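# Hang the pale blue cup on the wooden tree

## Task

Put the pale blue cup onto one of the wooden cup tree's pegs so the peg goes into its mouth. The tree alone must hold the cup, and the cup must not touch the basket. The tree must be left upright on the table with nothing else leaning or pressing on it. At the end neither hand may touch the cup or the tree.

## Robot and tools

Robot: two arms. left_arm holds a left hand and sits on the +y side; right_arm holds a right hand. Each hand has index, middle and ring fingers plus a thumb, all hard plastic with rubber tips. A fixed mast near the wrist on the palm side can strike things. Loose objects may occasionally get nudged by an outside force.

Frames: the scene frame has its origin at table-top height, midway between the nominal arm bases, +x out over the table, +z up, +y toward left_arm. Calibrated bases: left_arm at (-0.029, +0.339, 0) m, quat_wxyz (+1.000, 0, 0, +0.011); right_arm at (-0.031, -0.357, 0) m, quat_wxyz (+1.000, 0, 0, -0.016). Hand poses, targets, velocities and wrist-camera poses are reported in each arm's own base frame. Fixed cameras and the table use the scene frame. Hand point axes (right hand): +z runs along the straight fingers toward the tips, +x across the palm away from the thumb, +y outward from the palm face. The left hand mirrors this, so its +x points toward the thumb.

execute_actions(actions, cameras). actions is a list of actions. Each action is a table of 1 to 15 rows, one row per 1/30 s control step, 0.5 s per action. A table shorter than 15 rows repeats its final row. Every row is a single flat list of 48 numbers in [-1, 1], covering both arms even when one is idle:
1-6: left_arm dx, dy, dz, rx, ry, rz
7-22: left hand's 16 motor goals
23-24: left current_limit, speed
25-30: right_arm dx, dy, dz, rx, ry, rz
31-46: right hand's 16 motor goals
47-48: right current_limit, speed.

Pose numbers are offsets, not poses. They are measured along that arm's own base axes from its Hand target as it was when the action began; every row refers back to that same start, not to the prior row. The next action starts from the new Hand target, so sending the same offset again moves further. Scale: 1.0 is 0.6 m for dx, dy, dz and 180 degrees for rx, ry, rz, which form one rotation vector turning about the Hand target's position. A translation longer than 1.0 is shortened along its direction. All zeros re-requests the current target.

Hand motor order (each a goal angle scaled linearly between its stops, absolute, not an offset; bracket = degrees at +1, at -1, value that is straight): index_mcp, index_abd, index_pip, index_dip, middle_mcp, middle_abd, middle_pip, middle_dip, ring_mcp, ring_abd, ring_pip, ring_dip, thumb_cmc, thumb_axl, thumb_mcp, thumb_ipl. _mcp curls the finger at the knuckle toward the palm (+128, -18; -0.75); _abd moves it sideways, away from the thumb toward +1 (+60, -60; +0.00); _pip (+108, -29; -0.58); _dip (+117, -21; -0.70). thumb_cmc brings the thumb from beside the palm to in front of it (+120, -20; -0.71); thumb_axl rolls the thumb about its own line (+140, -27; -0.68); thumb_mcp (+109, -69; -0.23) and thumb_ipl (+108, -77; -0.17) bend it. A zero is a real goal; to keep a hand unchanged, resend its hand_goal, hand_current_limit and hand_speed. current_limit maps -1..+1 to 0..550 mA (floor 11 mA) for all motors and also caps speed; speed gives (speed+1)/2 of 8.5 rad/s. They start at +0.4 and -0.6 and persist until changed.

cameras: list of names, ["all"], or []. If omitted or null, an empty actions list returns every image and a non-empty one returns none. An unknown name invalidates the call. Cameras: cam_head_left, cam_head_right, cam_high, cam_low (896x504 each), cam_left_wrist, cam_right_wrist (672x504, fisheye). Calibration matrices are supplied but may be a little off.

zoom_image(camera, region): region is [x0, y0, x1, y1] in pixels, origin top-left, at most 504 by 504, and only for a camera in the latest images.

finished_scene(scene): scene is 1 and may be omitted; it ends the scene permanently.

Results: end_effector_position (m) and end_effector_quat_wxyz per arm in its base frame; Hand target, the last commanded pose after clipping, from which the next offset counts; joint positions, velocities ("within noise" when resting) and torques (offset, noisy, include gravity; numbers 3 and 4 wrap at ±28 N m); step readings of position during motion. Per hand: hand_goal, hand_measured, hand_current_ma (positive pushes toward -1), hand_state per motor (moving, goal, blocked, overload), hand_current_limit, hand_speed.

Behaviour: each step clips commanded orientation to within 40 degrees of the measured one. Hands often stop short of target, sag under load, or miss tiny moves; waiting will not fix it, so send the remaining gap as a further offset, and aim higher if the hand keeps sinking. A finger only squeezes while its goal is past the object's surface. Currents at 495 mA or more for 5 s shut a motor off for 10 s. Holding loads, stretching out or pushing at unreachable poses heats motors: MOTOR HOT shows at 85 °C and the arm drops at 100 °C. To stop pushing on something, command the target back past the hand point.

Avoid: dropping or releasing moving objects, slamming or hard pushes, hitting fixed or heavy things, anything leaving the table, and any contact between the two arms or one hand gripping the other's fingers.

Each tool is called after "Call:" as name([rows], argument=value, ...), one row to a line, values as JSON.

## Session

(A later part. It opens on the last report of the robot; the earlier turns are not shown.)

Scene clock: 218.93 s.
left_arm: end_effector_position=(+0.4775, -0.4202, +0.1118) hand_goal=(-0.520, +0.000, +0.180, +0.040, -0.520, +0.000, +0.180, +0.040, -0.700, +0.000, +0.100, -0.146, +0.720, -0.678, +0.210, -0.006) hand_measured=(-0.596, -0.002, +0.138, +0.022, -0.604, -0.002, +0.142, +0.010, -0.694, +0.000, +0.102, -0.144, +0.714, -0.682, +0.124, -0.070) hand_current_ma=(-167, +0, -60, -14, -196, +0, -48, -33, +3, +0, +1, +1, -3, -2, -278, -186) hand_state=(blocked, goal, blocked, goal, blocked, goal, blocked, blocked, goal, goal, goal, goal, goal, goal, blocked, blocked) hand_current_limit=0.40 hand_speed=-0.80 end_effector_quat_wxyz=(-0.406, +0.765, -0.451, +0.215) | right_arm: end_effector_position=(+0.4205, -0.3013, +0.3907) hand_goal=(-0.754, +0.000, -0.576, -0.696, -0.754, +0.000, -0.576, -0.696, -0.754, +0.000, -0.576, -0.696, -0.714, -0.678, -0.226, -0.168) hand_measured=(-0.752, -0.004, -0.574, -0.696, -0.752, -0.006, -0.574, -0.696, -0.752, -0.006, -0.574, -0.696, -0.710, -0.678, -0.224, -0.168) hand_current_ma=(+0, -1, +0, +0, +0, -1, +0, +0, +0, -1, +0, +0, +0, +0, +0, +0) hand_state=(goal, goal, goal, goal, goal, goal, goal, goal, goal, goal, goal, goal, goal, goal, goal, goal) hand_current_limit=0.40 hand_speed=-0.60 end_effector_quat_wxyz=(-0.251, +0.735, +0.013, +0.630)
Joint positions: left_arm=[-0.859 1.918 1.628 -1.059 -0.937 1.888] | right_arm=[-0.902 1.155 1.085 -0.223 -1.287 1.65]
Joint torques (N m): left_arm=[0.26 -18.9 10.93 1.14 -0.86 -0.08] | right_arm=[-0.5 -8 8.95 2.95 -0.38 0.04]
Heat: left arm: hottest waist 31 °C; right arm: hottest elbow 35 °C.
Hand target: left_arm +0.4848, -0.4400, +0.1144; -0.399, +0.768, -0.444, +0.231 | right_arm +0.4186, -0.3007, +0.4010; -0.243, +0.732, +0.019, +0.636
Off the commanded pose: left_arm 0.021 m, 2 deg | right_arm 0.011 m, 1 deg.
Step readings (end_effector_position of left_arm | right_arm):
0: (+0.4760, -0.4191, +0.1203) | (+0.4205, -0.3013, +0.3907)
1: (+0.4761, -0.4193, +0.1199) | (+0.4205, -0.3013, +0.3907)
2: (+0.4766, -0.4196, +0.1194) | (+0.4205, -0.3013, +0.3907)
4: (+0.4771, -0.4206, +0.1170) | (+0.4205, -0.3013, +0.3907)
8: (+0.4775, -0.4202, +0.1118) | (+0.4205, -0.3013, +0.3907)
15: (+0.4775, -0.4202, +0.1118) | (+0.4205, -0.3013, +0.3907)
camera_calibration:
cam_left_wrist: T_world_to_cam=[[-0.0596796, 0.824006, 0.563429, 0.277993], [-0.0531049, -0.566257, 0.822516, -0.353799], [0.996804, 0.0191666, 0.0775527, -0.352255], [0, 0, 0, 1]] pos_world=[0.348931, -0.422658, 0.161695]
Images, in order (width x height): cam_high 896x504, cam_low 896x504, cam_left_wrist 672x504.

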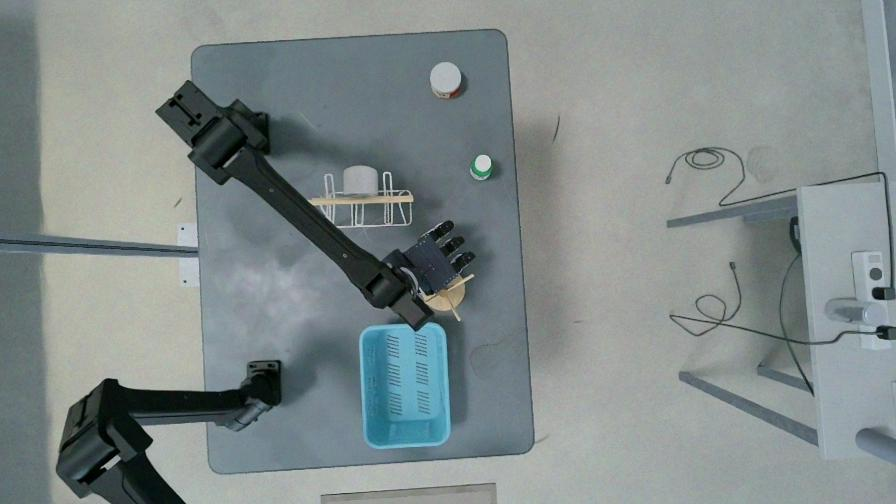

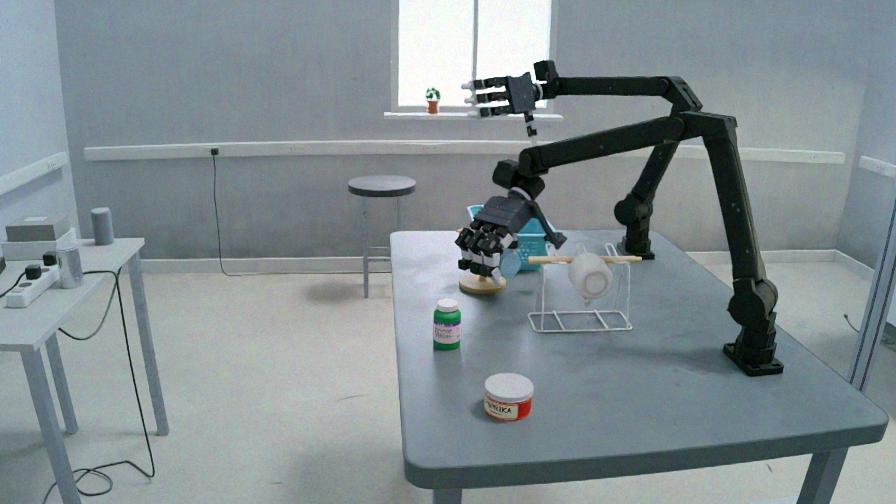

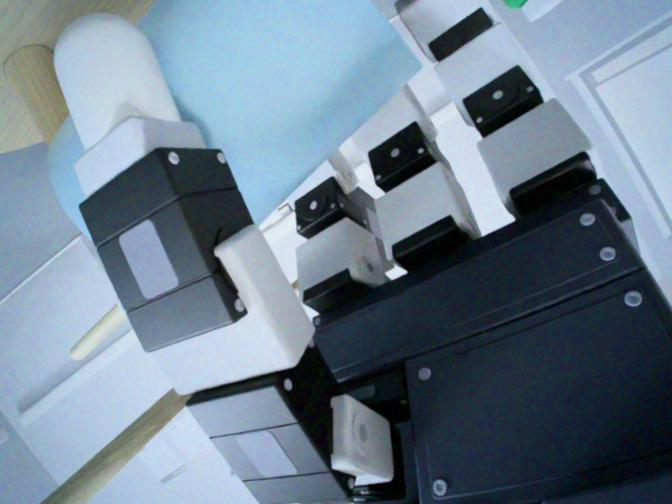

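Call:
execute_actions([
  [[-0.008,0.022,-0.015,0,0,0,-0.52,0,0.18,0.04,-0.52,0,0.18,0.04,-0.7,0,0.1,-0.145,0.72,-0.678,0.21,-0.005,0.4,-0.8,0,0,0,0,0,0,-0.754,0,-0.576,-0.696,-0.754,0,-0.576,-0.696,-0.754,0,-0.576,-0.696,-0.714,-0.678,-0.226,-0.168,0.4,-0.6]],
], cameras=["cam_high","cam_low"])

Call:
zoom_image(camera="cam_low", region=[460, 190, 570, 300])

Call:
zoom_image(camera="cam_high", region=[380, 220, 480, 320])

Scene clock: 220.43 s.
left_arm: end_effector_position=(+0.4805, -0.4232, +0.1072) hand_goal=(-0.520, +0.000, +0.180, +0.040, -0.520, +0.000, +0.180, +0.040, -0.700, +0.000, +0.100, -0.146, +0.720, -0.678, +0.210, -0.006) hand_measured=(-0.582, -0.002, +0.138, +0.024, -0.592, +0.000, +0.142, +0.018, -0.694, +0.000, +0.102, -0.144, +0.726, -0.676, +0.124, -0.054) hand_current_ma=(-118, +0, -60, -14, -153, +0, -48, -22, +3, +0, +1, +1, +3, +1, -278, -116) hand_state=(blocked, goal, blocked, goal, blocked, goal, blocked, blocked, goal, goal, goal, goal, goal, goal, blocked, blocked) hand_current_limit=0.40 hand_speed=-0.80 end_effector_quat_wxyz=(-0.403, +0.767, -0.445, +0.227) | right_arm: end_effector_position=(+0.4205, -0.3013, +0.3907) hand_goal=(-0.754, +0.000, -0.576, -0.696, -0.754, +0.000, -0.576, -0.696, -0.754, +0.000, -0.576, -0.696, -0.714, -0.678, -0.226, -0.168) hand_measured=(-0.752, -0.004, -0.574, -0.696, -0.752, -0.006, -0.574, -0.696, -0.752, -0.006, -0.574, -0.696, -0.710, -0.678, -0.224, -0.168) hand_current_ma=(+0, -1, +0, +0, +0, -1, +0, +0, +0, -1, +0, +0, +0, +0, +0, +0) hand_state=(goal, goal, goal, goal, goal, goal, goal, goal, goal, goal, goal, goal, goal, goal, goal, goal) hand_current_limit=0.40 hand_speed=-0.60 end_effector_quat_wxyz=(-0.251, +0.735, +0.013, +0.630)
Joint positions: left_arm=[-0.859 1.917 1.61 -1.016 -0.939 1.888] | right_arm=[-0.902 1.155 1.085 -0.223 -1.287 1.65]
Joint torques (N m): left_arm=[0.03 -20.25 7.27 1.54 -0.68 0] | right_arm=[-0.44 -7.82 9.01 2.95 -0.37 0.06]
Heat: left arm: hottest waist 31 °C; right arm: hottest elbow 35 °C.
Hand target: left_arm +0.4800, -0.4268, +0.1055; -0.399, +0.768, -0.444, +0.231 | right_arm +0.4186, -0.3007, +0.4010; -0.243, +0.732, +0.019, +0.636
Off the commanded pose: left_arm 0.004 m, 1 deg | right_arm 0.011 m, 1 deg.
Step readings (end_effector_position of left_arm | right_arm):
0: (+0.4775, -0.4202, +0.1118) | (+0.4205, -0.3013, +0.3907)
1: (+0.4778, -0.4206, +0.1108) | (+0.4205, -0.3013, +0.3907)
2: (+0.4791, -0.4216, +0.1102) | (+0.4205, -0.3013, +0.3907)
4: (+0.4804, -0.4231, +0.1093) | (+0.4205, -0.3013, +0.3907)
8: (+0.4801, -0.4227, +0.1071) | (+0.4205, -0.3013, +0.3907)
15: (+0.4805, -0.4232, +0.1072) | (+0.4205, -0.3013, +0.3907)
Images, in order (width x height): cam_high 896x504, cam_low 896x504.

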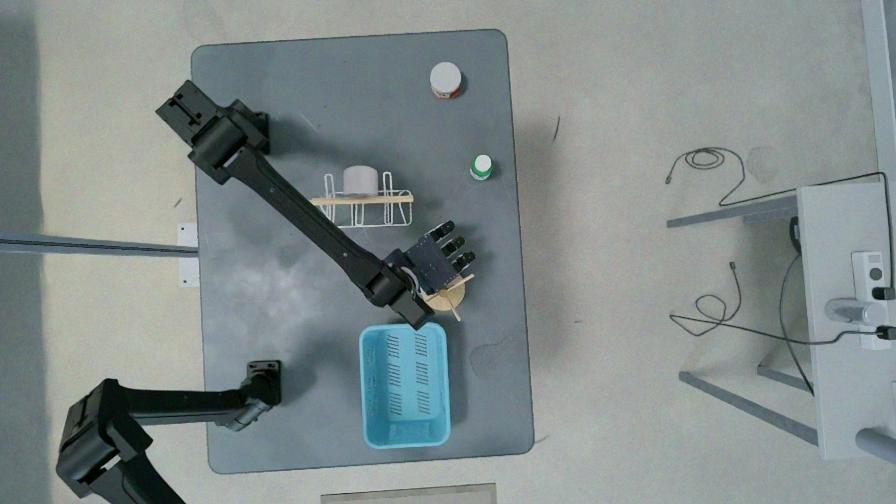

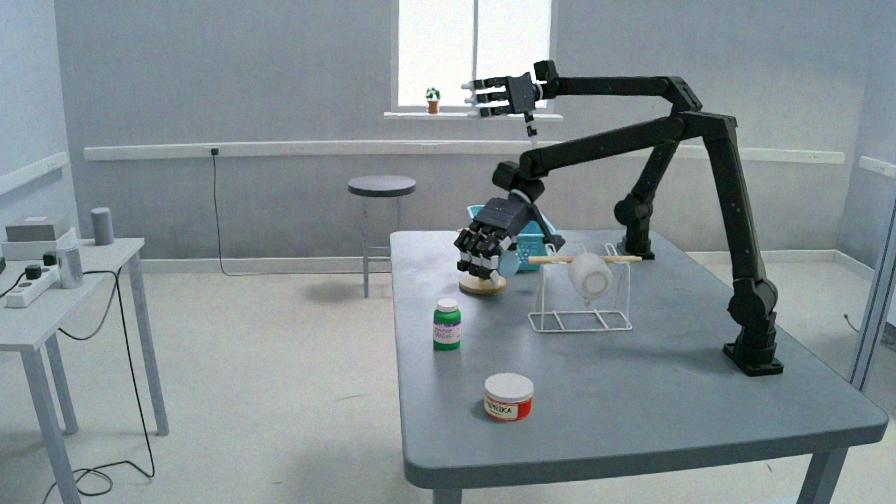

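Scaled by 4.582 from the camera's 896x504 image, which has a finer 1280x720 frame.

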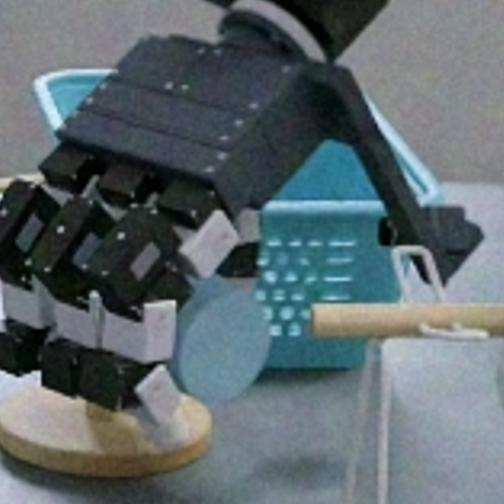

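Scaled by 5.040 from the camera's 896x504 image, which has a finer 1280x720 frame.

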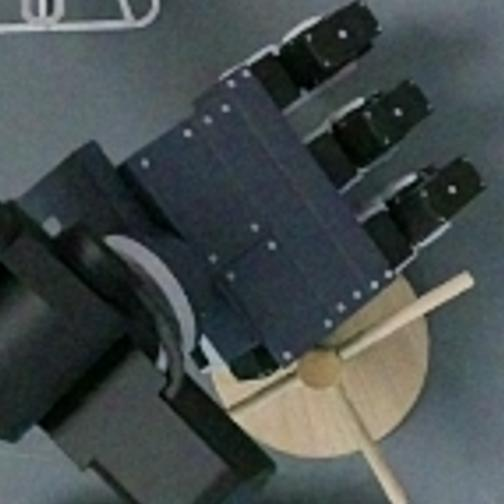

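Call:
execute_actions([
  [[0,0,0,0,0,0,-0.6,0,0.14,0.0,-0.6,0,0.14,0.0,-0.7,0,0.1,-0.145,0.72,-0.678,0.11,-0.07,0.4,-0.9,0,0,0,0,0,0,-0.754,0,-0.576,-0.696,-0.754,0,-0.576,-0.696,-0.754,0,-0.576,-0.696,-0.714,-0.678,-0.226,-0.168,0.4,-0.6]],
  [[0,0,0,0,0,0,-0.63,0,0.12,-0.07,-0.63,0,0.12,-0.07,-0.7,0,0.1,-0.145,0.72,-0.678,0.09,-0.1,0.4,-0.9,0,0,0,0,0,0,-0.754,0,-0.576,-0.696,-0.754,0,-0.576,-0.696,-0.754,0,-0.576,-0.696,-0.714,-0.678,-0.226,-0.168,0.4,-0.6]],
], cameras=["cam_high","cam_low","cam_left_wrist"])

Call:
zoom_image(camera="cam_low", region=[460, 190, 570, 300])

Call:
zoom_image(camera="cam_high", region=[380, 220, 480, 320])

Scene clock: 223.13 s.
left_arm: end_effector_position=(+0.4805, -0.4236, +0.1061) hand_goal=(-0.630, +0.000, +0.120, -0.070, -0.630, +0.000, +0.120, -0.070, -0.700, +0.000, +0.100, -0.146, +0.720, -0.678, +0.090, -0.100) hand_measured=(-0.614, -0.002, +0.124, -0.068, -0.616, +0.000, +0.122, -0.068, -0.694, +0.000, +0.102, -0.144, +0.722, -0.676, +0.092, -0.098) hand_current_ma=(+13, +0, +1, +1, +11, +0, +1, +1, +3, +0, +1, +1, +0, +1, +1, +1) hand_state=(goal, goal, goal, goal, goal, goal, goal, goal, goal, goal, goal, goal, goal, goal, goal, goal) hand_current_limit=0.40 hand_speed=-0.90 end_effector_quat_wxyz=(-0.402, +0.768, -0.444, +0.227) | right_arm: end_effector_position=(+0.4205, -0.3013, +0.3907) hand_goal=(-0.754, +0.000, -0.576, -0.696, -0.754, +0.000, -0.576, -0.696, -0.754, +0.000, -0.576, -0.696, -0.714, -0.678, -0.226, -0.168) hand_measured=(-0.752, -0.004, -0.574, -0.696, -0.752, -0.006, -0.574, -0.696, -0.752, -0.006, -0.574, -0.696, -0.710, -0.678, -0.224, -0.168) hand_current_ma=(+0, -1, +0, +0, +0, -1, +0, +0, +0, -1, +0, +0, +0, +0, +0, +0) hand_state=(goal, goal, goal, goal, goal, goal, goal, goal, goal, goal, goal, goal, goal, goal, goal, goal) hand_current_limit=0.40 hand_speed=-0.60 end_effector_quat_wxyz=(-0.251, +0.735, +0.013, +0.630)
Joint positions: left_arm=[-0.859 1.917 1.607 -1.01 -0.937 1.888] | right_arm=[-0.902 1.155 1.085 -0.223 -1.287 1.65]
Joint torques (N m): left_arm=[0.91 -20.78 7.46 1.39 -0.72 0.04] | right_arm=[-0.38 -8.06 9.03 2.93 -0.38 0.04]
Heat: left arm: hottest waist 31 °C; right arm: hottest elbow 35 °C.
Hand target: left_arm +0.4801, -0.4268, +0.1056; -0.399, +0.768, -0.444, +0.232 | right_arm +0.4186, -0.3007, +0.4010; -0.243, +0.732, +0.019, +0.636
Off the commanded pose: left_arm 0.003 m, 1 deg | right_arm 0.011 m, 1 deg.
Step readings (end_effector_position of left_arm | right_arm):
0: (+0.4805, -0.4232, +0.1072) | (+0.4205, -0.3013, +0.3907)
1: (+0.4805, -0.4232, +0.1072) | (+0.4205, -0.3013, +0.3907)
2: (+0.4805, -0.4232, +0.1072) | (+0.4205, -0.3013, +0.3907)
4: (+0.4806, -0.4233, +0.1073) | (+0.4205, -0.3013, +0.3907)
8: (+0.4806, -0.4234, +0.1067) | (+0.4205, -0.3013, +0.3907)
15: (+0.4805, -0.4235, +0.1061) | (+0.4205, -0.3013, +0.3907)
16: (+0.4805, -0.4235, +0.1061) | (+0.4205, -0.3013, +0.3907)
17: (+0.4805, -0.4235, +0.1061) | (+0.4205, -0.3013, +0.3907)
19: (+0.4805, -0.4235, +0.1061) | (+0.4205, -0.3013, +0.3907)
23: (+0.4805, -0.4235, +0.1062) | (+0.4205, -0.3013, +0.3907)
30: (+0.4805, -0.4235, +0.1062) | (+0.4205, -0.3013, +0.3907)
camera_calibration:
cam_left_wrist: T_world_to_cam=[[-0.0703529, 0.835997, 0.544205, 0.296337], [-0.0689856, -0.548328, 0.833413, -0.336832], [0.995134, 0.0210907, 0.0962482, -0.355034], [0, 0, 0, 1]] pos_world=[0.350918, -0.424944, 0.153623]
Images, in order (width x height): cam_high 896x504, cam_low 896x504, cam_left_wrist 672x504.

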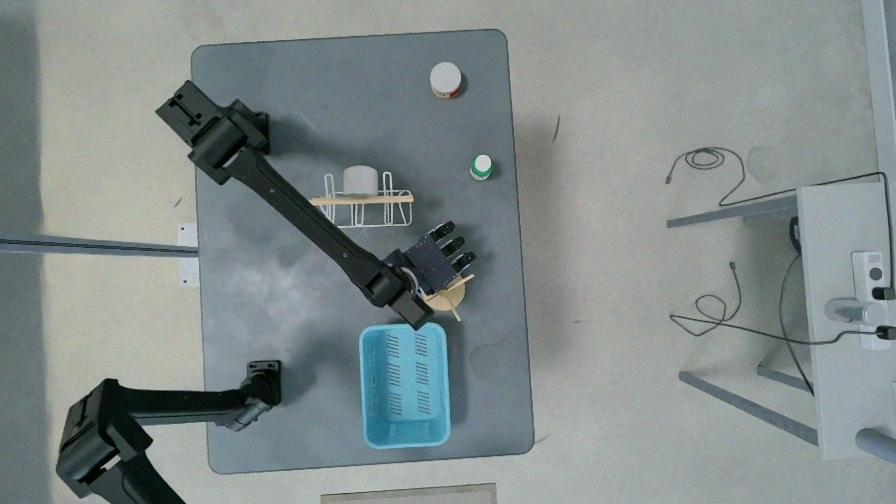

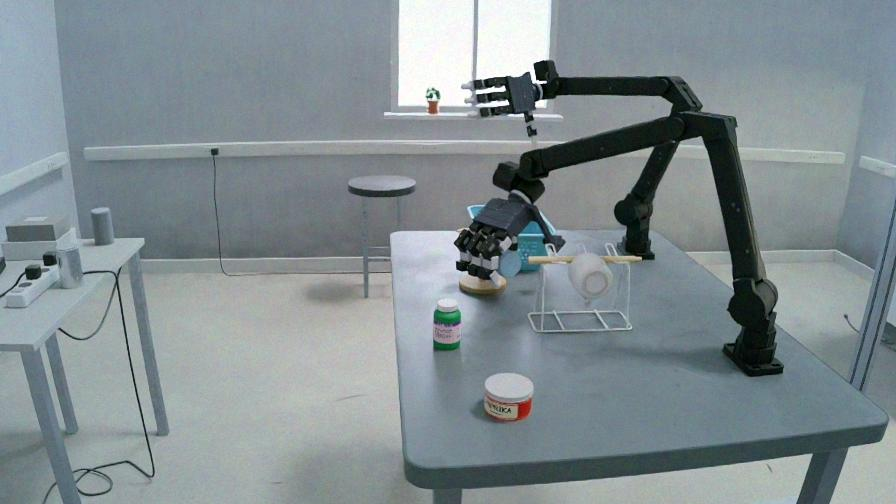

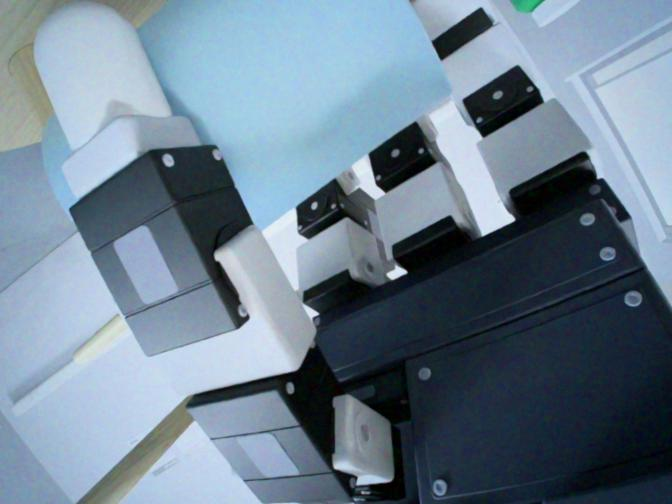

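Scaled by 4.582 from the camera's 896x504 image, which has a finer 1280x720 frame.

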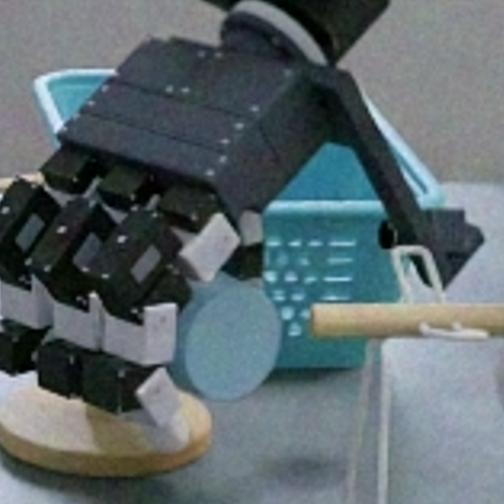

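Scaled by 5.040 from the camera's 896x504 image, which has a finer 1280x720 frame.

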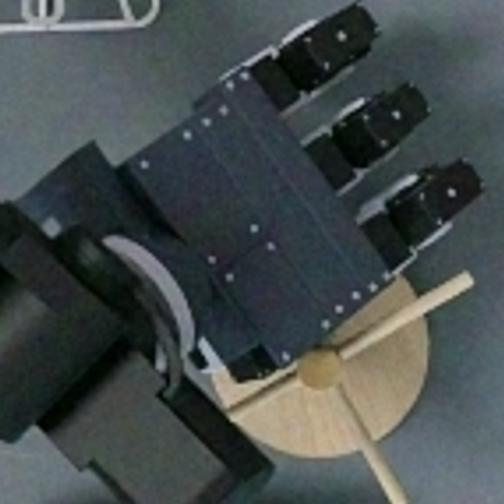

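Call:
execute_actions([
  [[0,0,0,0,0,0,-0.66,0,0.1,-0.12,-0.66,0,0.1,-0.12,-0.7,0,0.1,-0.145,0.72,-0.678,0.04,-0.114,0.4,-0.9,0,0,0,0,0,0,-0.754,0,-0.576,-0.696,-0.754,0,-0.576,-0.696,-0.754,0,-0.576,-0.696,-0.714,-0.678,-0.226,-0.168,0.4,-0.6]],
  [[0,0,0,0,0,0,-0.7,0,0.08,-0.145,-0.7,0,0.08,-0.145,-0.7,0,0.1,-0.145,0.72,-0.678,0.0,-0.114,0.4,-0.9,0,0,0,0,0,0,-0.754,0,-0.576,-0.696,-0.754,0,-0.576,-0.696,-0.754,0,-0.576,-0.696,-0.714,-0.678,-0.226,-0.168,0.4,-0.6]],
], cameras=["cam_high","cam_low","cam_left_wrist"])

Call:
zoom_image(camera="cam_low", region=[460, 190, 570, 300])

Call:
zoom_image(camera="cam_high", region=[380, 220, 480, 320])

Scene clock: 225.07 s.
left_arm: end_effector_position=(+0.4805, -0.4236, +0.1061) hand_goal=(-0.700, +0.000, +0.080, -0.146, -0.700, +0.000, +0.080, -0.146, -0.700, +0.000, +0.100, -0.146, +0.720, -0.678, +0.000, -0.114) hand_measured=(-0.684, -0.002, +0.084, -0.144, -0.684, +0.000, +0.082, -0.144, -0.694, +0.000, +0.102, -0.144, +0.722, -0.676, +0.004, -0.112) hand_current_ma=(+15, +0, +1, +1, +13, +0, +1, +1, +3, +0, +1, +1, +0, +1, +2, +1) hand_state=(goal, goal, goal, goal, goal, goal, goal, goal, goal, goal, goal, goal, goal, goal, goal, goal) hand_current_limit=0.40 hand_speed=-0.90 end_effector_quat_wxyz=(-0.402, +0.768, -0.444, +0.227) | right_arm: end_effector_position=(+0.4205, -0.3013, +0.3907) hand_goal=(-0.754, +0.000, -0.576, -0.696, -0.754, +0.000, -0.576, -0.696, -0.754, +0.000, -0.576, -0.696, -0.714, -0.678, -0.226, -0.168) hand_measured=(-0.752, -0.004, -0.574, -0.696, -0.752, -0.006, -0.574, -0.696, -0.752, -0.006, -0.574, -0.696, -0.710, -0.678, -0.224, -0.168) hand_current_ma=(+0, -1, +0, +0, +0, -1, +0, +0, +0, -1, +0, +0, +0, +0, +0, +0) hand_state=(goal, goal, goal, goal, goal, goal, goal, goal, goal, goal, goal, goal, goal, goal, goal, goal) hand_current_limit=0.40 hand_speed=-0.60 end_effector_quat_wxyz=(-0.251, +0.735, +0.013, +0.630)
Joint positions: left_arm=[-0.859 1.917 1.607 -1.01 -0.937 1.888] | right_arm=[-0.902 1.155 1.085 -0.223 -1.287 1.65]
Joint torques (N m): left_arm=[0.73 -20.78 7.54 1.29 -0.75 0.05] | right_arm=[-0.38 -8.23 8.96 3 -0.39 0.05]
Heat: left arm: hottest waist 31 °C; right arm: hottest elbow 35 °C.
Hand target: left_arm +0.4801, -0.4269, +0.1056; -0.399, +0.768, -0.444, +0.232 | right_arm +0.4186, -0.3007, +0.4010; -0.243, +0.732, +0.019, +0.636
Off the commanded pose: left_arm 0.003 m, 1 deg | right_arm 0.011 m, 1 deg.
Step readings (end_effector_position of left_arm | right_arm):
0: (+0.4805, -0.4235, +0.1062) | (+0.4205, -0.3013, +0.3907)
1: (+0.4805, -0.4235, +0.1062) | (+0.4205, -0.3013, +0.3907)
2: (+0.4805, -0.4236, +0.1061) | (+0.4205, -0.3013, +0.3907)
4: (+0.4805, -0.4236, +0.1061) | (+0.4205, -0.3013, +0.3907)
8: (+0.4805, -0.4236, +0.1061) | (+0.4205, -0.3013, +0.3907)
15: (+0.4805, -0.4236, +0.1061) | (+0.4205, -0.3013, +0.3907)
16: (+0.4805, -0.4236, +0.1061) | (+0.4205, -0.3013, +0.3907)
17: (+0.4805, -0.4236, +0.1061) | (+0.4205, -0.3013, +0.3907)
19: (+0.4805, -0.4236, +0.1061) | (+0.4205, -0.3013, +0.3907)
23: (+0.4805, -0.4236, +0.1061) | (+0.4205, -0.3013, +0.3907)
30: (+0.4805, -0.4236, +0.1061) | (+0.4205, -0.3013, +0.3907)
camera_calibration:
cam_left_wrist: T_world_to_cam=[[-0.0703529, 0.835997, 0.544205, 0.296337], [-0.0689856, -0.548328, 0.833413, -0.336832], [0.995134, 0.0210907, 0.0962482, -0.355034], [0, 0, 0, 1]] pos_world=[0.350918, -0.424944, 0.153623]
Images, in order (width x height): cam_high 896x504, cam_low 896x504, cam_left_wrist 672x504.

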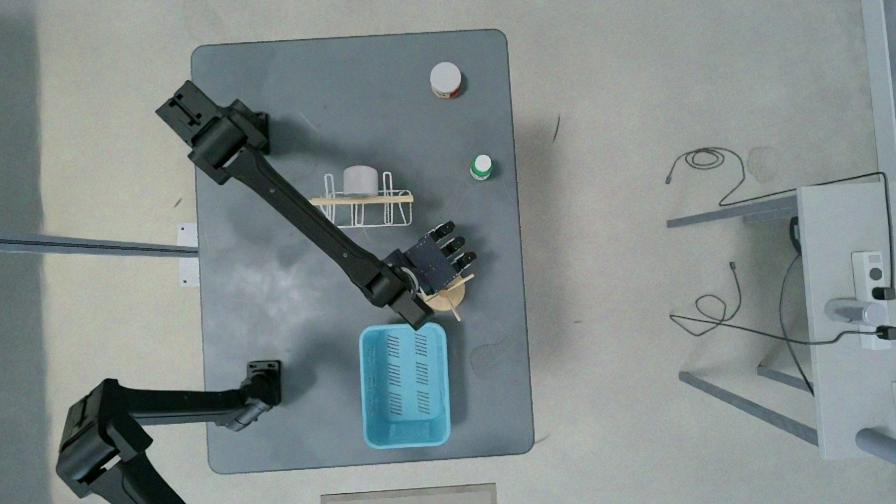

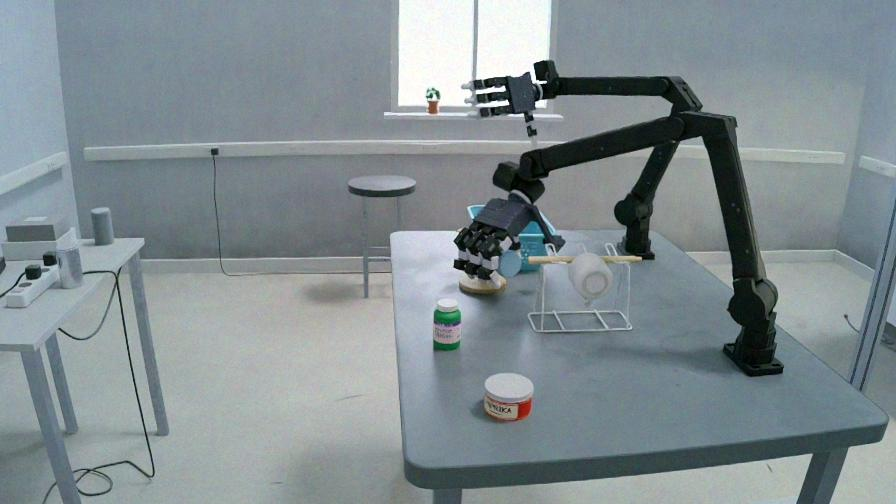

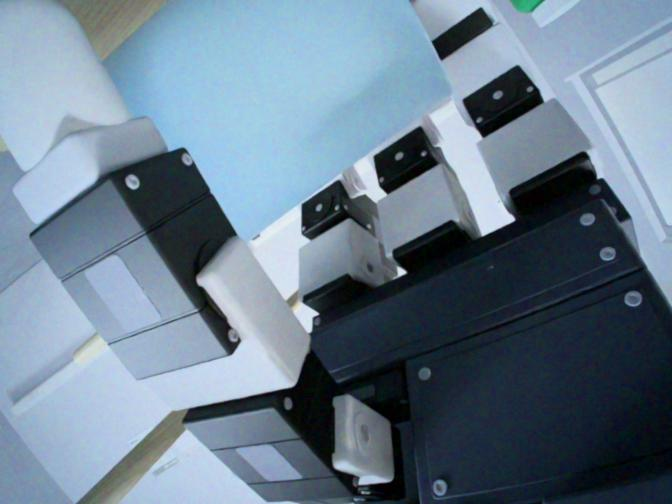

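Scaled by 4.582 from the camera's 896x504 image, which has a finer 1280x720 frame.

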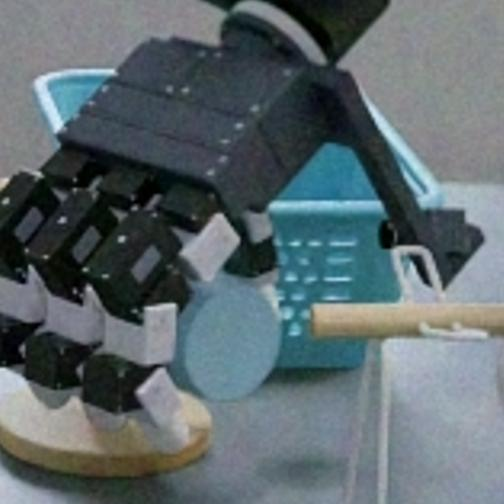

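Scaled by 5.040 from the camera's 896x504 image, which has a finer 1280x720 frame.

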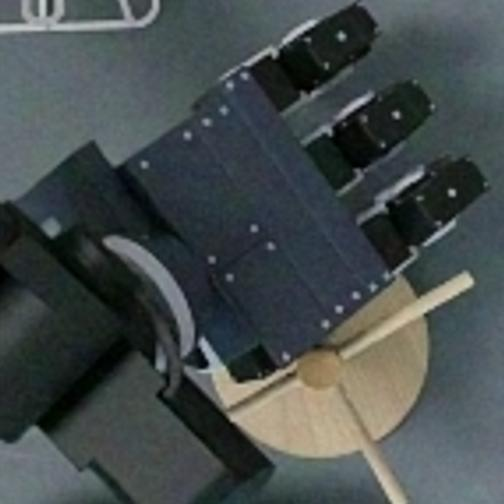

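Call:
execute_actions([
  [[-0.004,0.01,0.015,0,0,0,-0.76,0,0.06,-0.145,-0.76,0,0.06,-0.145,-0.76,0,0.06,-0.145,0.72,-0.678,-0.03,-0.114,0.4,-0.8,0,0,0,0,0,0,-0.754,0,-0.576,-0.696,-0.754,0,-0.576,-0.696,-0.754,0,-0.576,-0.696,-0.714,-0.678,-0.226,-0.168,0.4,-0.6]],
  [[-0.004,0.01,0.04,0,0,0,-0.76,0,0.06,-0.145,-0.76,0,0.06,-0.145,-0.76,0,0.06,-0.145,0.72,-0.678,-0.03,-0.114,0.4,-0.8,0,0,0,0,0,0,-0.754,0,-0.576,-0.696,-0.754,0,-0.576,-0.696,-0.754,0,-0.576,-0.696,-0.714,-0.678,-0.226,-0.168,0.4,-0.6]],
], cameras=["cam_high","cam_low","cam_left_wrist"])

Call:
zoom_image(camera="cam_low", region=[460, 190, 570, 300])

Call:
zoom_image(camera="cam_high", region=[380, 220, 480, 320])

Scene clock: 227.90 s.
left_arm: end_effector_position=(+0.4727, -0.4151, +0.1196) hand_goal=(-0.760, +0.000, +0.060, -0.146, -0.760, +0.000, +0.060, -0.146, -0.760, +0.000, +0.060, -0.146, +0.720, -0.678, -0.030, -0.114) hand_measured=(-0.742, -0.002, +0.064, -0.144, -0.744, +0.000, +0.064, -0.144, -0.742, +0.000, +0.064, -0.144, +0.720, -0.676, -0.026, -0.112) hand_current_ma=(+15, +0, +1, +1, +14, +0, +1, +1, +16, +0, +2, +1, +0, +1, +2, +1) hand_state=(goal, goal, goal, goal, goal, goal, goal, goal, goal, goal, goal, goal, goal, goal, goal, goal) hand_current_limit=0.40 hand_speed=-0.80 end_effector_quat_wxyz=(-0.402, +0.767, -0.447, +0.223) | right_arm: end_effector_position=(+0.4205, -0.3013, +0.3907) hand_goal=(-0.754, +0.000, -0.576, -0.696, -0.754, +0.000, -0.576, -0.696, -0.754, +0.000, -0.576, -0.696, -0.714, -0.678, -0.226, -0.168) hand_measured=(-0.752, -0.004, -0.574, -0.696, -0.752, -0.006, -0.574, -0.696, -0.752, -0.006, -0.574, -0.696, -0.710, -0.678, -0.224, -0.168) hand_current_ma=(+0, -1, +0, +0, +0, -1, +0, +0, +0, -1, +0, +0, +0, +0, +0, +0) hand_state=(goal, goal, goal, goal, goal, goal, goal, goal, goal, goal, goal, goal, goal, goal, goal, goal) hand_current_limit=0.40 hand_speed=-0.60 end_effector_quat_wxyz=(-0.251, +0.735, +0.013, +0.630)
Joint positions: left_arm=[-0.859 1.883 1.595 -1.042 -0.935 1.889] | right_arm=[-0.902 1.155 1.085 -0.223 -1.287 1.65]
Joint torques (N m): left_arm=[0.67 -21.71 8.85 0.66 -0.82 0.11] | right_arm=[-0.5 -7.88 8.98 2.89 -0.38 0.06]
Heat: left arm: hottest waist 31 °C; right arm: hottest elbow 35 °C.
Hand target: left_arm +0.4752, -0.4148, +0.1385; -0.399, +0.768, -0.444, +0.232 | right_arm +0.4186, -0.3007, +0.4010; -0.243, +0.732, +0.019, +0.636
Off the commanded pose: left_arm 0.019 m, 1 deg | right_arm 0.011 m, 1 deg.
Step readings (end_effector_position of left_arm | right_arm):
0: (+0.4805, -0.4236, +0.1061) | (+0.4205, -0.3013, +0.3907)
1: (+0.4802, -0.4233, +0.1056) | (+0.4205, -0.3013, +0.3907)
2: (+0.4797, -0.4228, +0.1048) | (+0.4205, -0.3013, +0.3907)
4: (+0.4787, -0.4216, +0.1029) | (+0.4205, -0.3013, +0.3907)
8: (+0.4776, -0.4203, +0.1010) | (+0.4205, -0.3013, +0.3907)
15: (+0.4776, -0.4203, +0.1010) | (+0.4205, -0.3013, +0.3907)
16: (+0.4770, -0.4198, +0.1014) | (+0.4205, -0.3013, +0.3907)
17: (+0.4754, -0.4182, +0.1020) | (+0.4205, -0.3013, +0.3907)
19: (+0.4734, -0.4160, +0.1048) | (+0.4205, -0.3013, +0.3907)
23: (+0.4728, -0.4152, +0.1139) | (+0.4205, -0.3013, +0.3907)
30: (+0.4727, -0.4151, +0.1196) | (+0.4205, -0.3013, +0.3907)
camera_calibration:
cam_left_wrist: T_world_to_cam=[[-0.0644765, 0.832194, 0.550723, 0.276217], [-0.0622298, -0.55415, 0.830088, -0.349172], [0.995977, 0.0192498, 0.087517, -0.348848], [0, 0, 0, 1]] pos_world=[0.343525, -0.416645, 0.168255]
Images, in order (width x height): cam_high 896x504, cam_low 896x504, cam_left_wrist 672x504.

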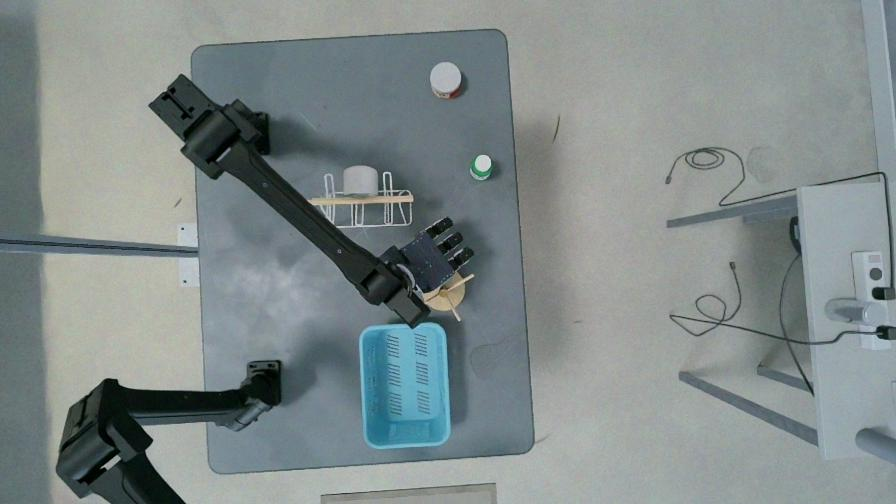

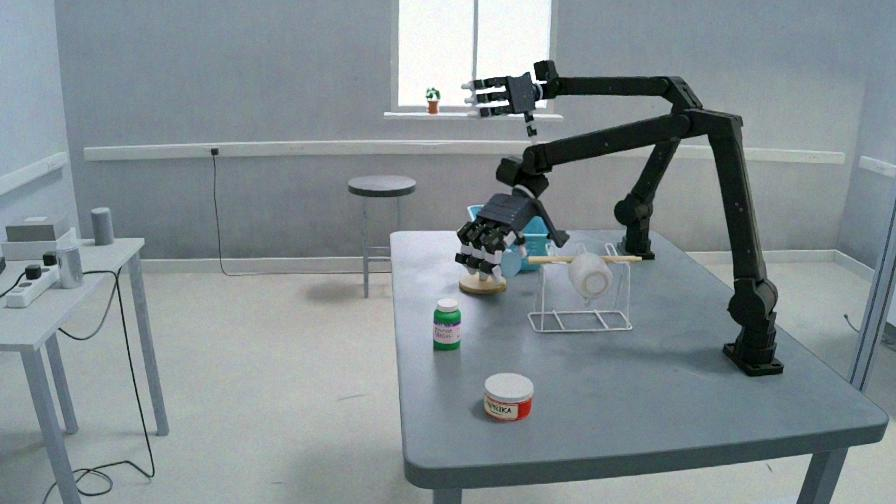

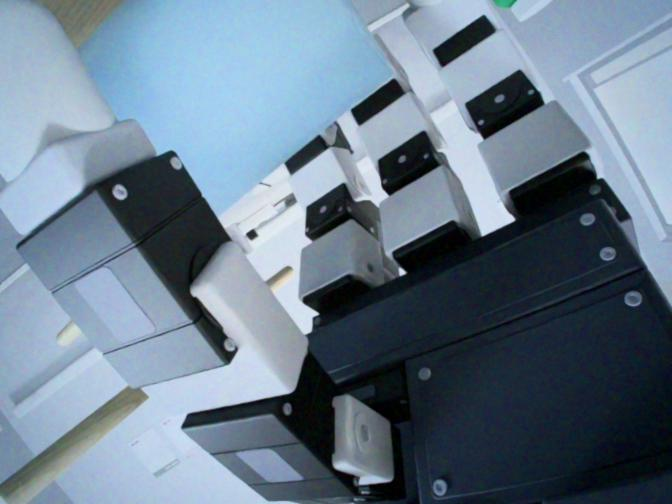

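Scaled by 4.582 from the camera's 896x504 image, which has a finer 1280x720 frame.

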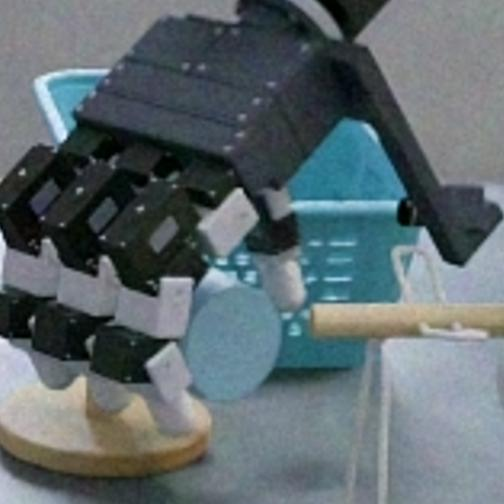

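Scaled by 5.040 from the camera's 896x504 image, which has a finer 1280x720 frame.

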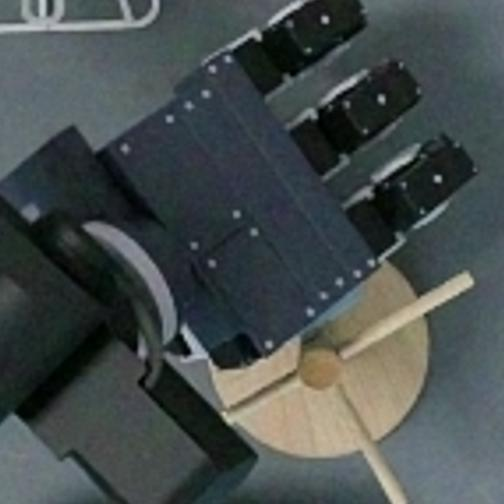

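Call:
execute_actions([
  [[-0.004,0.008,0.05,0,0,0,-0.78,0,0.06,-0.145,-0.78,0,0.06,-0.145,-0.78,0,0.06,-0.145,0.72,-0.678,-0.03,-0.114,0.4,-0.8,0,0,0,0,0,0,-0.754,0,-0.576,-0.696,-0.754,0,-0.576,-0.696,-0.754,0,-0.576,-0.696,-0.714,-0.678,-0.226,-0.168,0.4,-0.6]],
  [[-0.004,0.008,0.05,0,0,0,-0.78,0,0.06,-0.145,-0.78,0,0.06,-0.145,-0.78,0,0.06,-0.145,0.72,-0.678,-0.03,-0.114,0.4,-0.8,0,0,0,0,0,0,-0.754,0,-0.576,-0.696,-0.754,0,-0.576,-0.696,-0.754,0,-0.576,-0.696,-0.714,-0.678,-0.226,-0.168,0.4,-0.6]],
  [[-0.004,0.008,0.05,0,0,0,-0.78,0,0.06,-0.145,-0.78,0,0.06,-0.145,-0.78,0,0.06,-0.145,0.72,-0.678,-0.03,-0.114,0.4,-0.8,0,0,0,0,0,0,-0.754,0,-0.576,-0.696,-0.754,0,-0.576,-0.696,-0.754,0,-0.576,-0.696,-0.714,-0.678,-0.226,-0.168,0.4,-0.6]],
], cameras=["cam_high","cam_low","cam_head_left"])

Call:
zoom_image(camera="cam_low", region=[440, 170, 580, 310])

Call:
zoom_image(camera="cam_high", region=[380, 220, 480, 320])

Scene clock: 230.37 s.
left_arm: end_effector_position=(+0.4573, -0.3982, +0.1972) hand_goal=(-0.780, +0.000, +0.060, -0.146, -0.780, +0.000, +0.060, -0.146, -0.780, +0.000, +0.060, -0.146, +0.720, -0.678, -0.030, -0.114) hand_measured=(-0.764, -0.002, +0.064, -0.144, -0.764, +0.000, +0.064, -0.144, -0.762, +0.000, +0.064, -0.144, +0.718, -0.676, -0.026, -0.112) hand_current_ma=(+15, +0, +1, +1, +14, +0, +1, +1, +15, +0, +1, +1, +0, +0, +2, +1) hand_state=(goal, goal, goal, goal, goal, goal, goal, goal, goal, goal, goal, goal, goal, goal, goal, goal) hand_current_limit=0.40 hand_speed=-0.80 end_effector_quat_wxyz=(-0.405, +0.763, -0.457, +0.211) | right_arm: end_effector_position=(+0.4205, -0.3013, +0.3907) hand_goal=(-0.754, +0.000, -0.576, -0.696, -0.754, +0.000, -0.576, -0.696, -0.754, +0.000, -0.576, -0.696, -0.714, -0.678, -0.226, -0.168) hand_measured=(-0.752, -0.004, -0.574, -0.696, -0.752, -0.006, -0.574, -0.696, -0.752, -0.006, -0.574, -0.696, -0.710, -0.678, -0.224, -0.168) hand_current_ma=(+0, -1, +0, +0, +0, -1, +0, +0, +0, -1, +0, +0, +0, +0, +0, +0) hand_state=(goal, goal, goal, goal, goal, goal, goal, goal, goal, goal, goal, goal, goal, goal, goal, goal) hand_current_limit=0.40 hand_speed=-0.60 end_effector_quat_wxyz=(-0.251, +0.735, +0.013, +0.630)
Joint positions: left_arm=[-0.859 1.796 1.681 -1.236 -0.931 1.901] | right_arm=[-0.902 1.155 1.085 -0.223 -1.287 1.65]
Joint torques (N m): left_arm=[1.2 -20.37 11.66 0.54 -0.86 0.13] | right_arm=[-0.26 -7.82 8.98 3 -0.37 0.05]
Heat: left arm: hottest waist 31 °C; right arm: hottest elbow 35 °C.
Hand target: left_arm +0.4680, -0.4004, +0.2285; -0.399, +0.768, -0.444, +0.232 | right_arm +0.4186, -0.3007, +0.4010; -0.243, +0.732, +0.019, +0.636
Off the commanded pose: left_arm 0.033 m, 3 deg | right_arm 0.011 m, 1 deg.
Step readings (end_effector_position of left_arm | right_arm):
0: (+0.4727, -0.4151, +0.1196) | (+0.4205, -0.3013, +0.3907)
1: (+0.4714, -0.4138, +0.1199) | (+0.4205, -0.3013, +0.3907)
2: (+0.4690, -0.4112, +0.1200) | (+0.4205, -0.3013, +0.3907)
4: (+0.4648, -0.4063, +0.1226) | (+0.4205, -0.3013, +0.3907)
8: (+0.4629, -0.4040, +0.1317) | (+0.4205, -0.3013, +0.3907)
15: (+0.4625, -0.4036, +0.1374) | (+0.4205, -0.3013, +0.3907)
16: (+0.4618, -0.4030, +0.1385) | (+0.4205, -0.3013, +0.3907)
17: (+0.4599, -0.4009, +0.1395) | (+0.4205, -0.3013, +0.3907)
19: (+0.4577, -0.3983, +0.1443) | (+0.4205, -0.3013, +0.3907)
23: (+0.4582, -0.3989, +0.1577) | (+0.4205, -0.3013, +0.3907)
30: (+0.4600, -0.4010, +0.1681) | (+0.4205, -0.3013, +0.3907)
31: (+0.4592, -0.4003, +0.1691) | (+0.4205, -0.3013, +0.3907)
32: (+0.4574, -0.3982, +0.1703) | (+0.4205, -0.3013, +0.3907)
34: (+0.4554, -0.3959, +0.1757) | (+0.4205, -0.3013, +0.3907)
38: (+0.4565, -0.3973, +0.1892) | (+0.4205, -0.3013, +0.3907)
45: (+0.4575, -0.3984, +0.1972) | (+0.4205, -0.3013, +0.3907)
Images, in order (width x height): cam_head_left 896x504, cam_high 896x504, cam_low 896x504.

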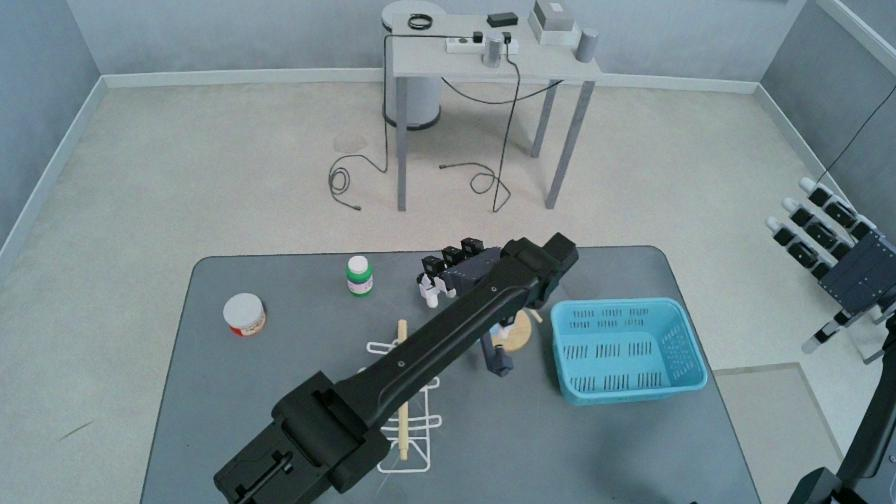

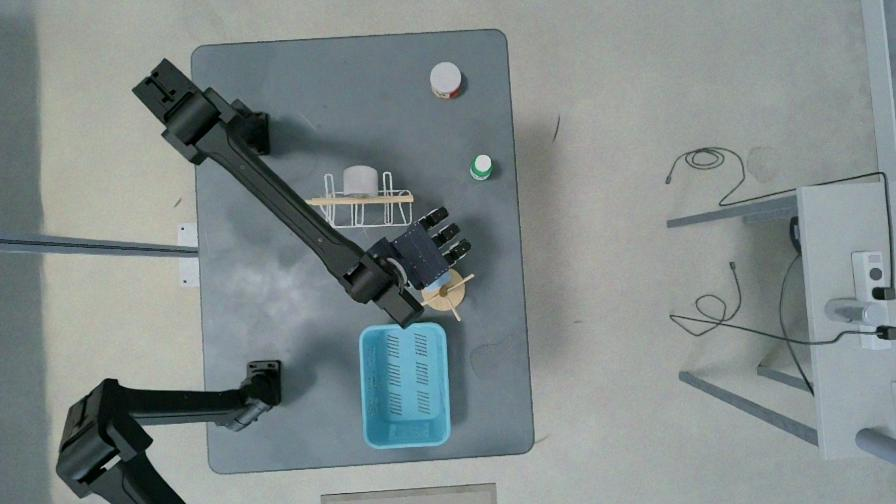

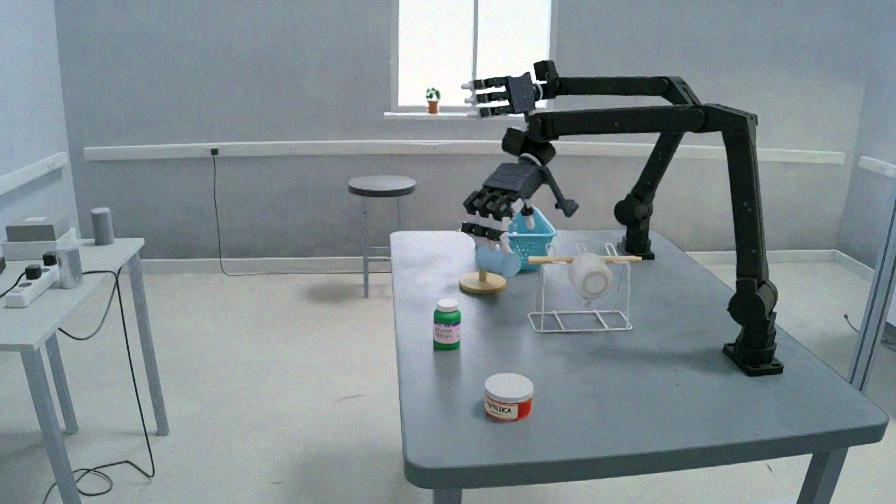

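Scaled by 3.600 from the camera's 896x504 image, which has a finer 1280x720 frame.

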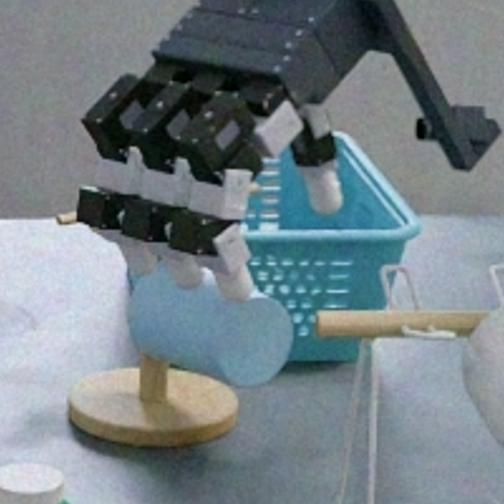

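Scaled by 5.040 from the camera's 896x504 image, which has a finer 1280x720 frame.

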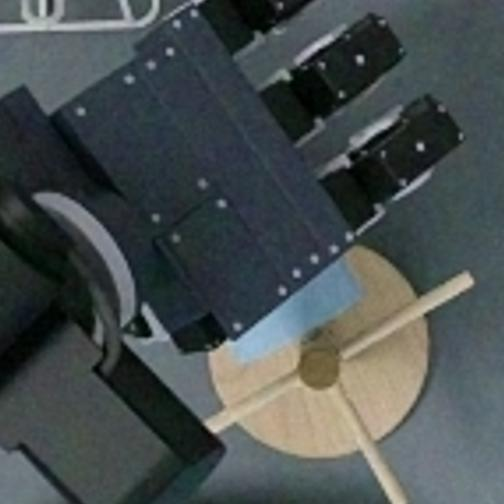

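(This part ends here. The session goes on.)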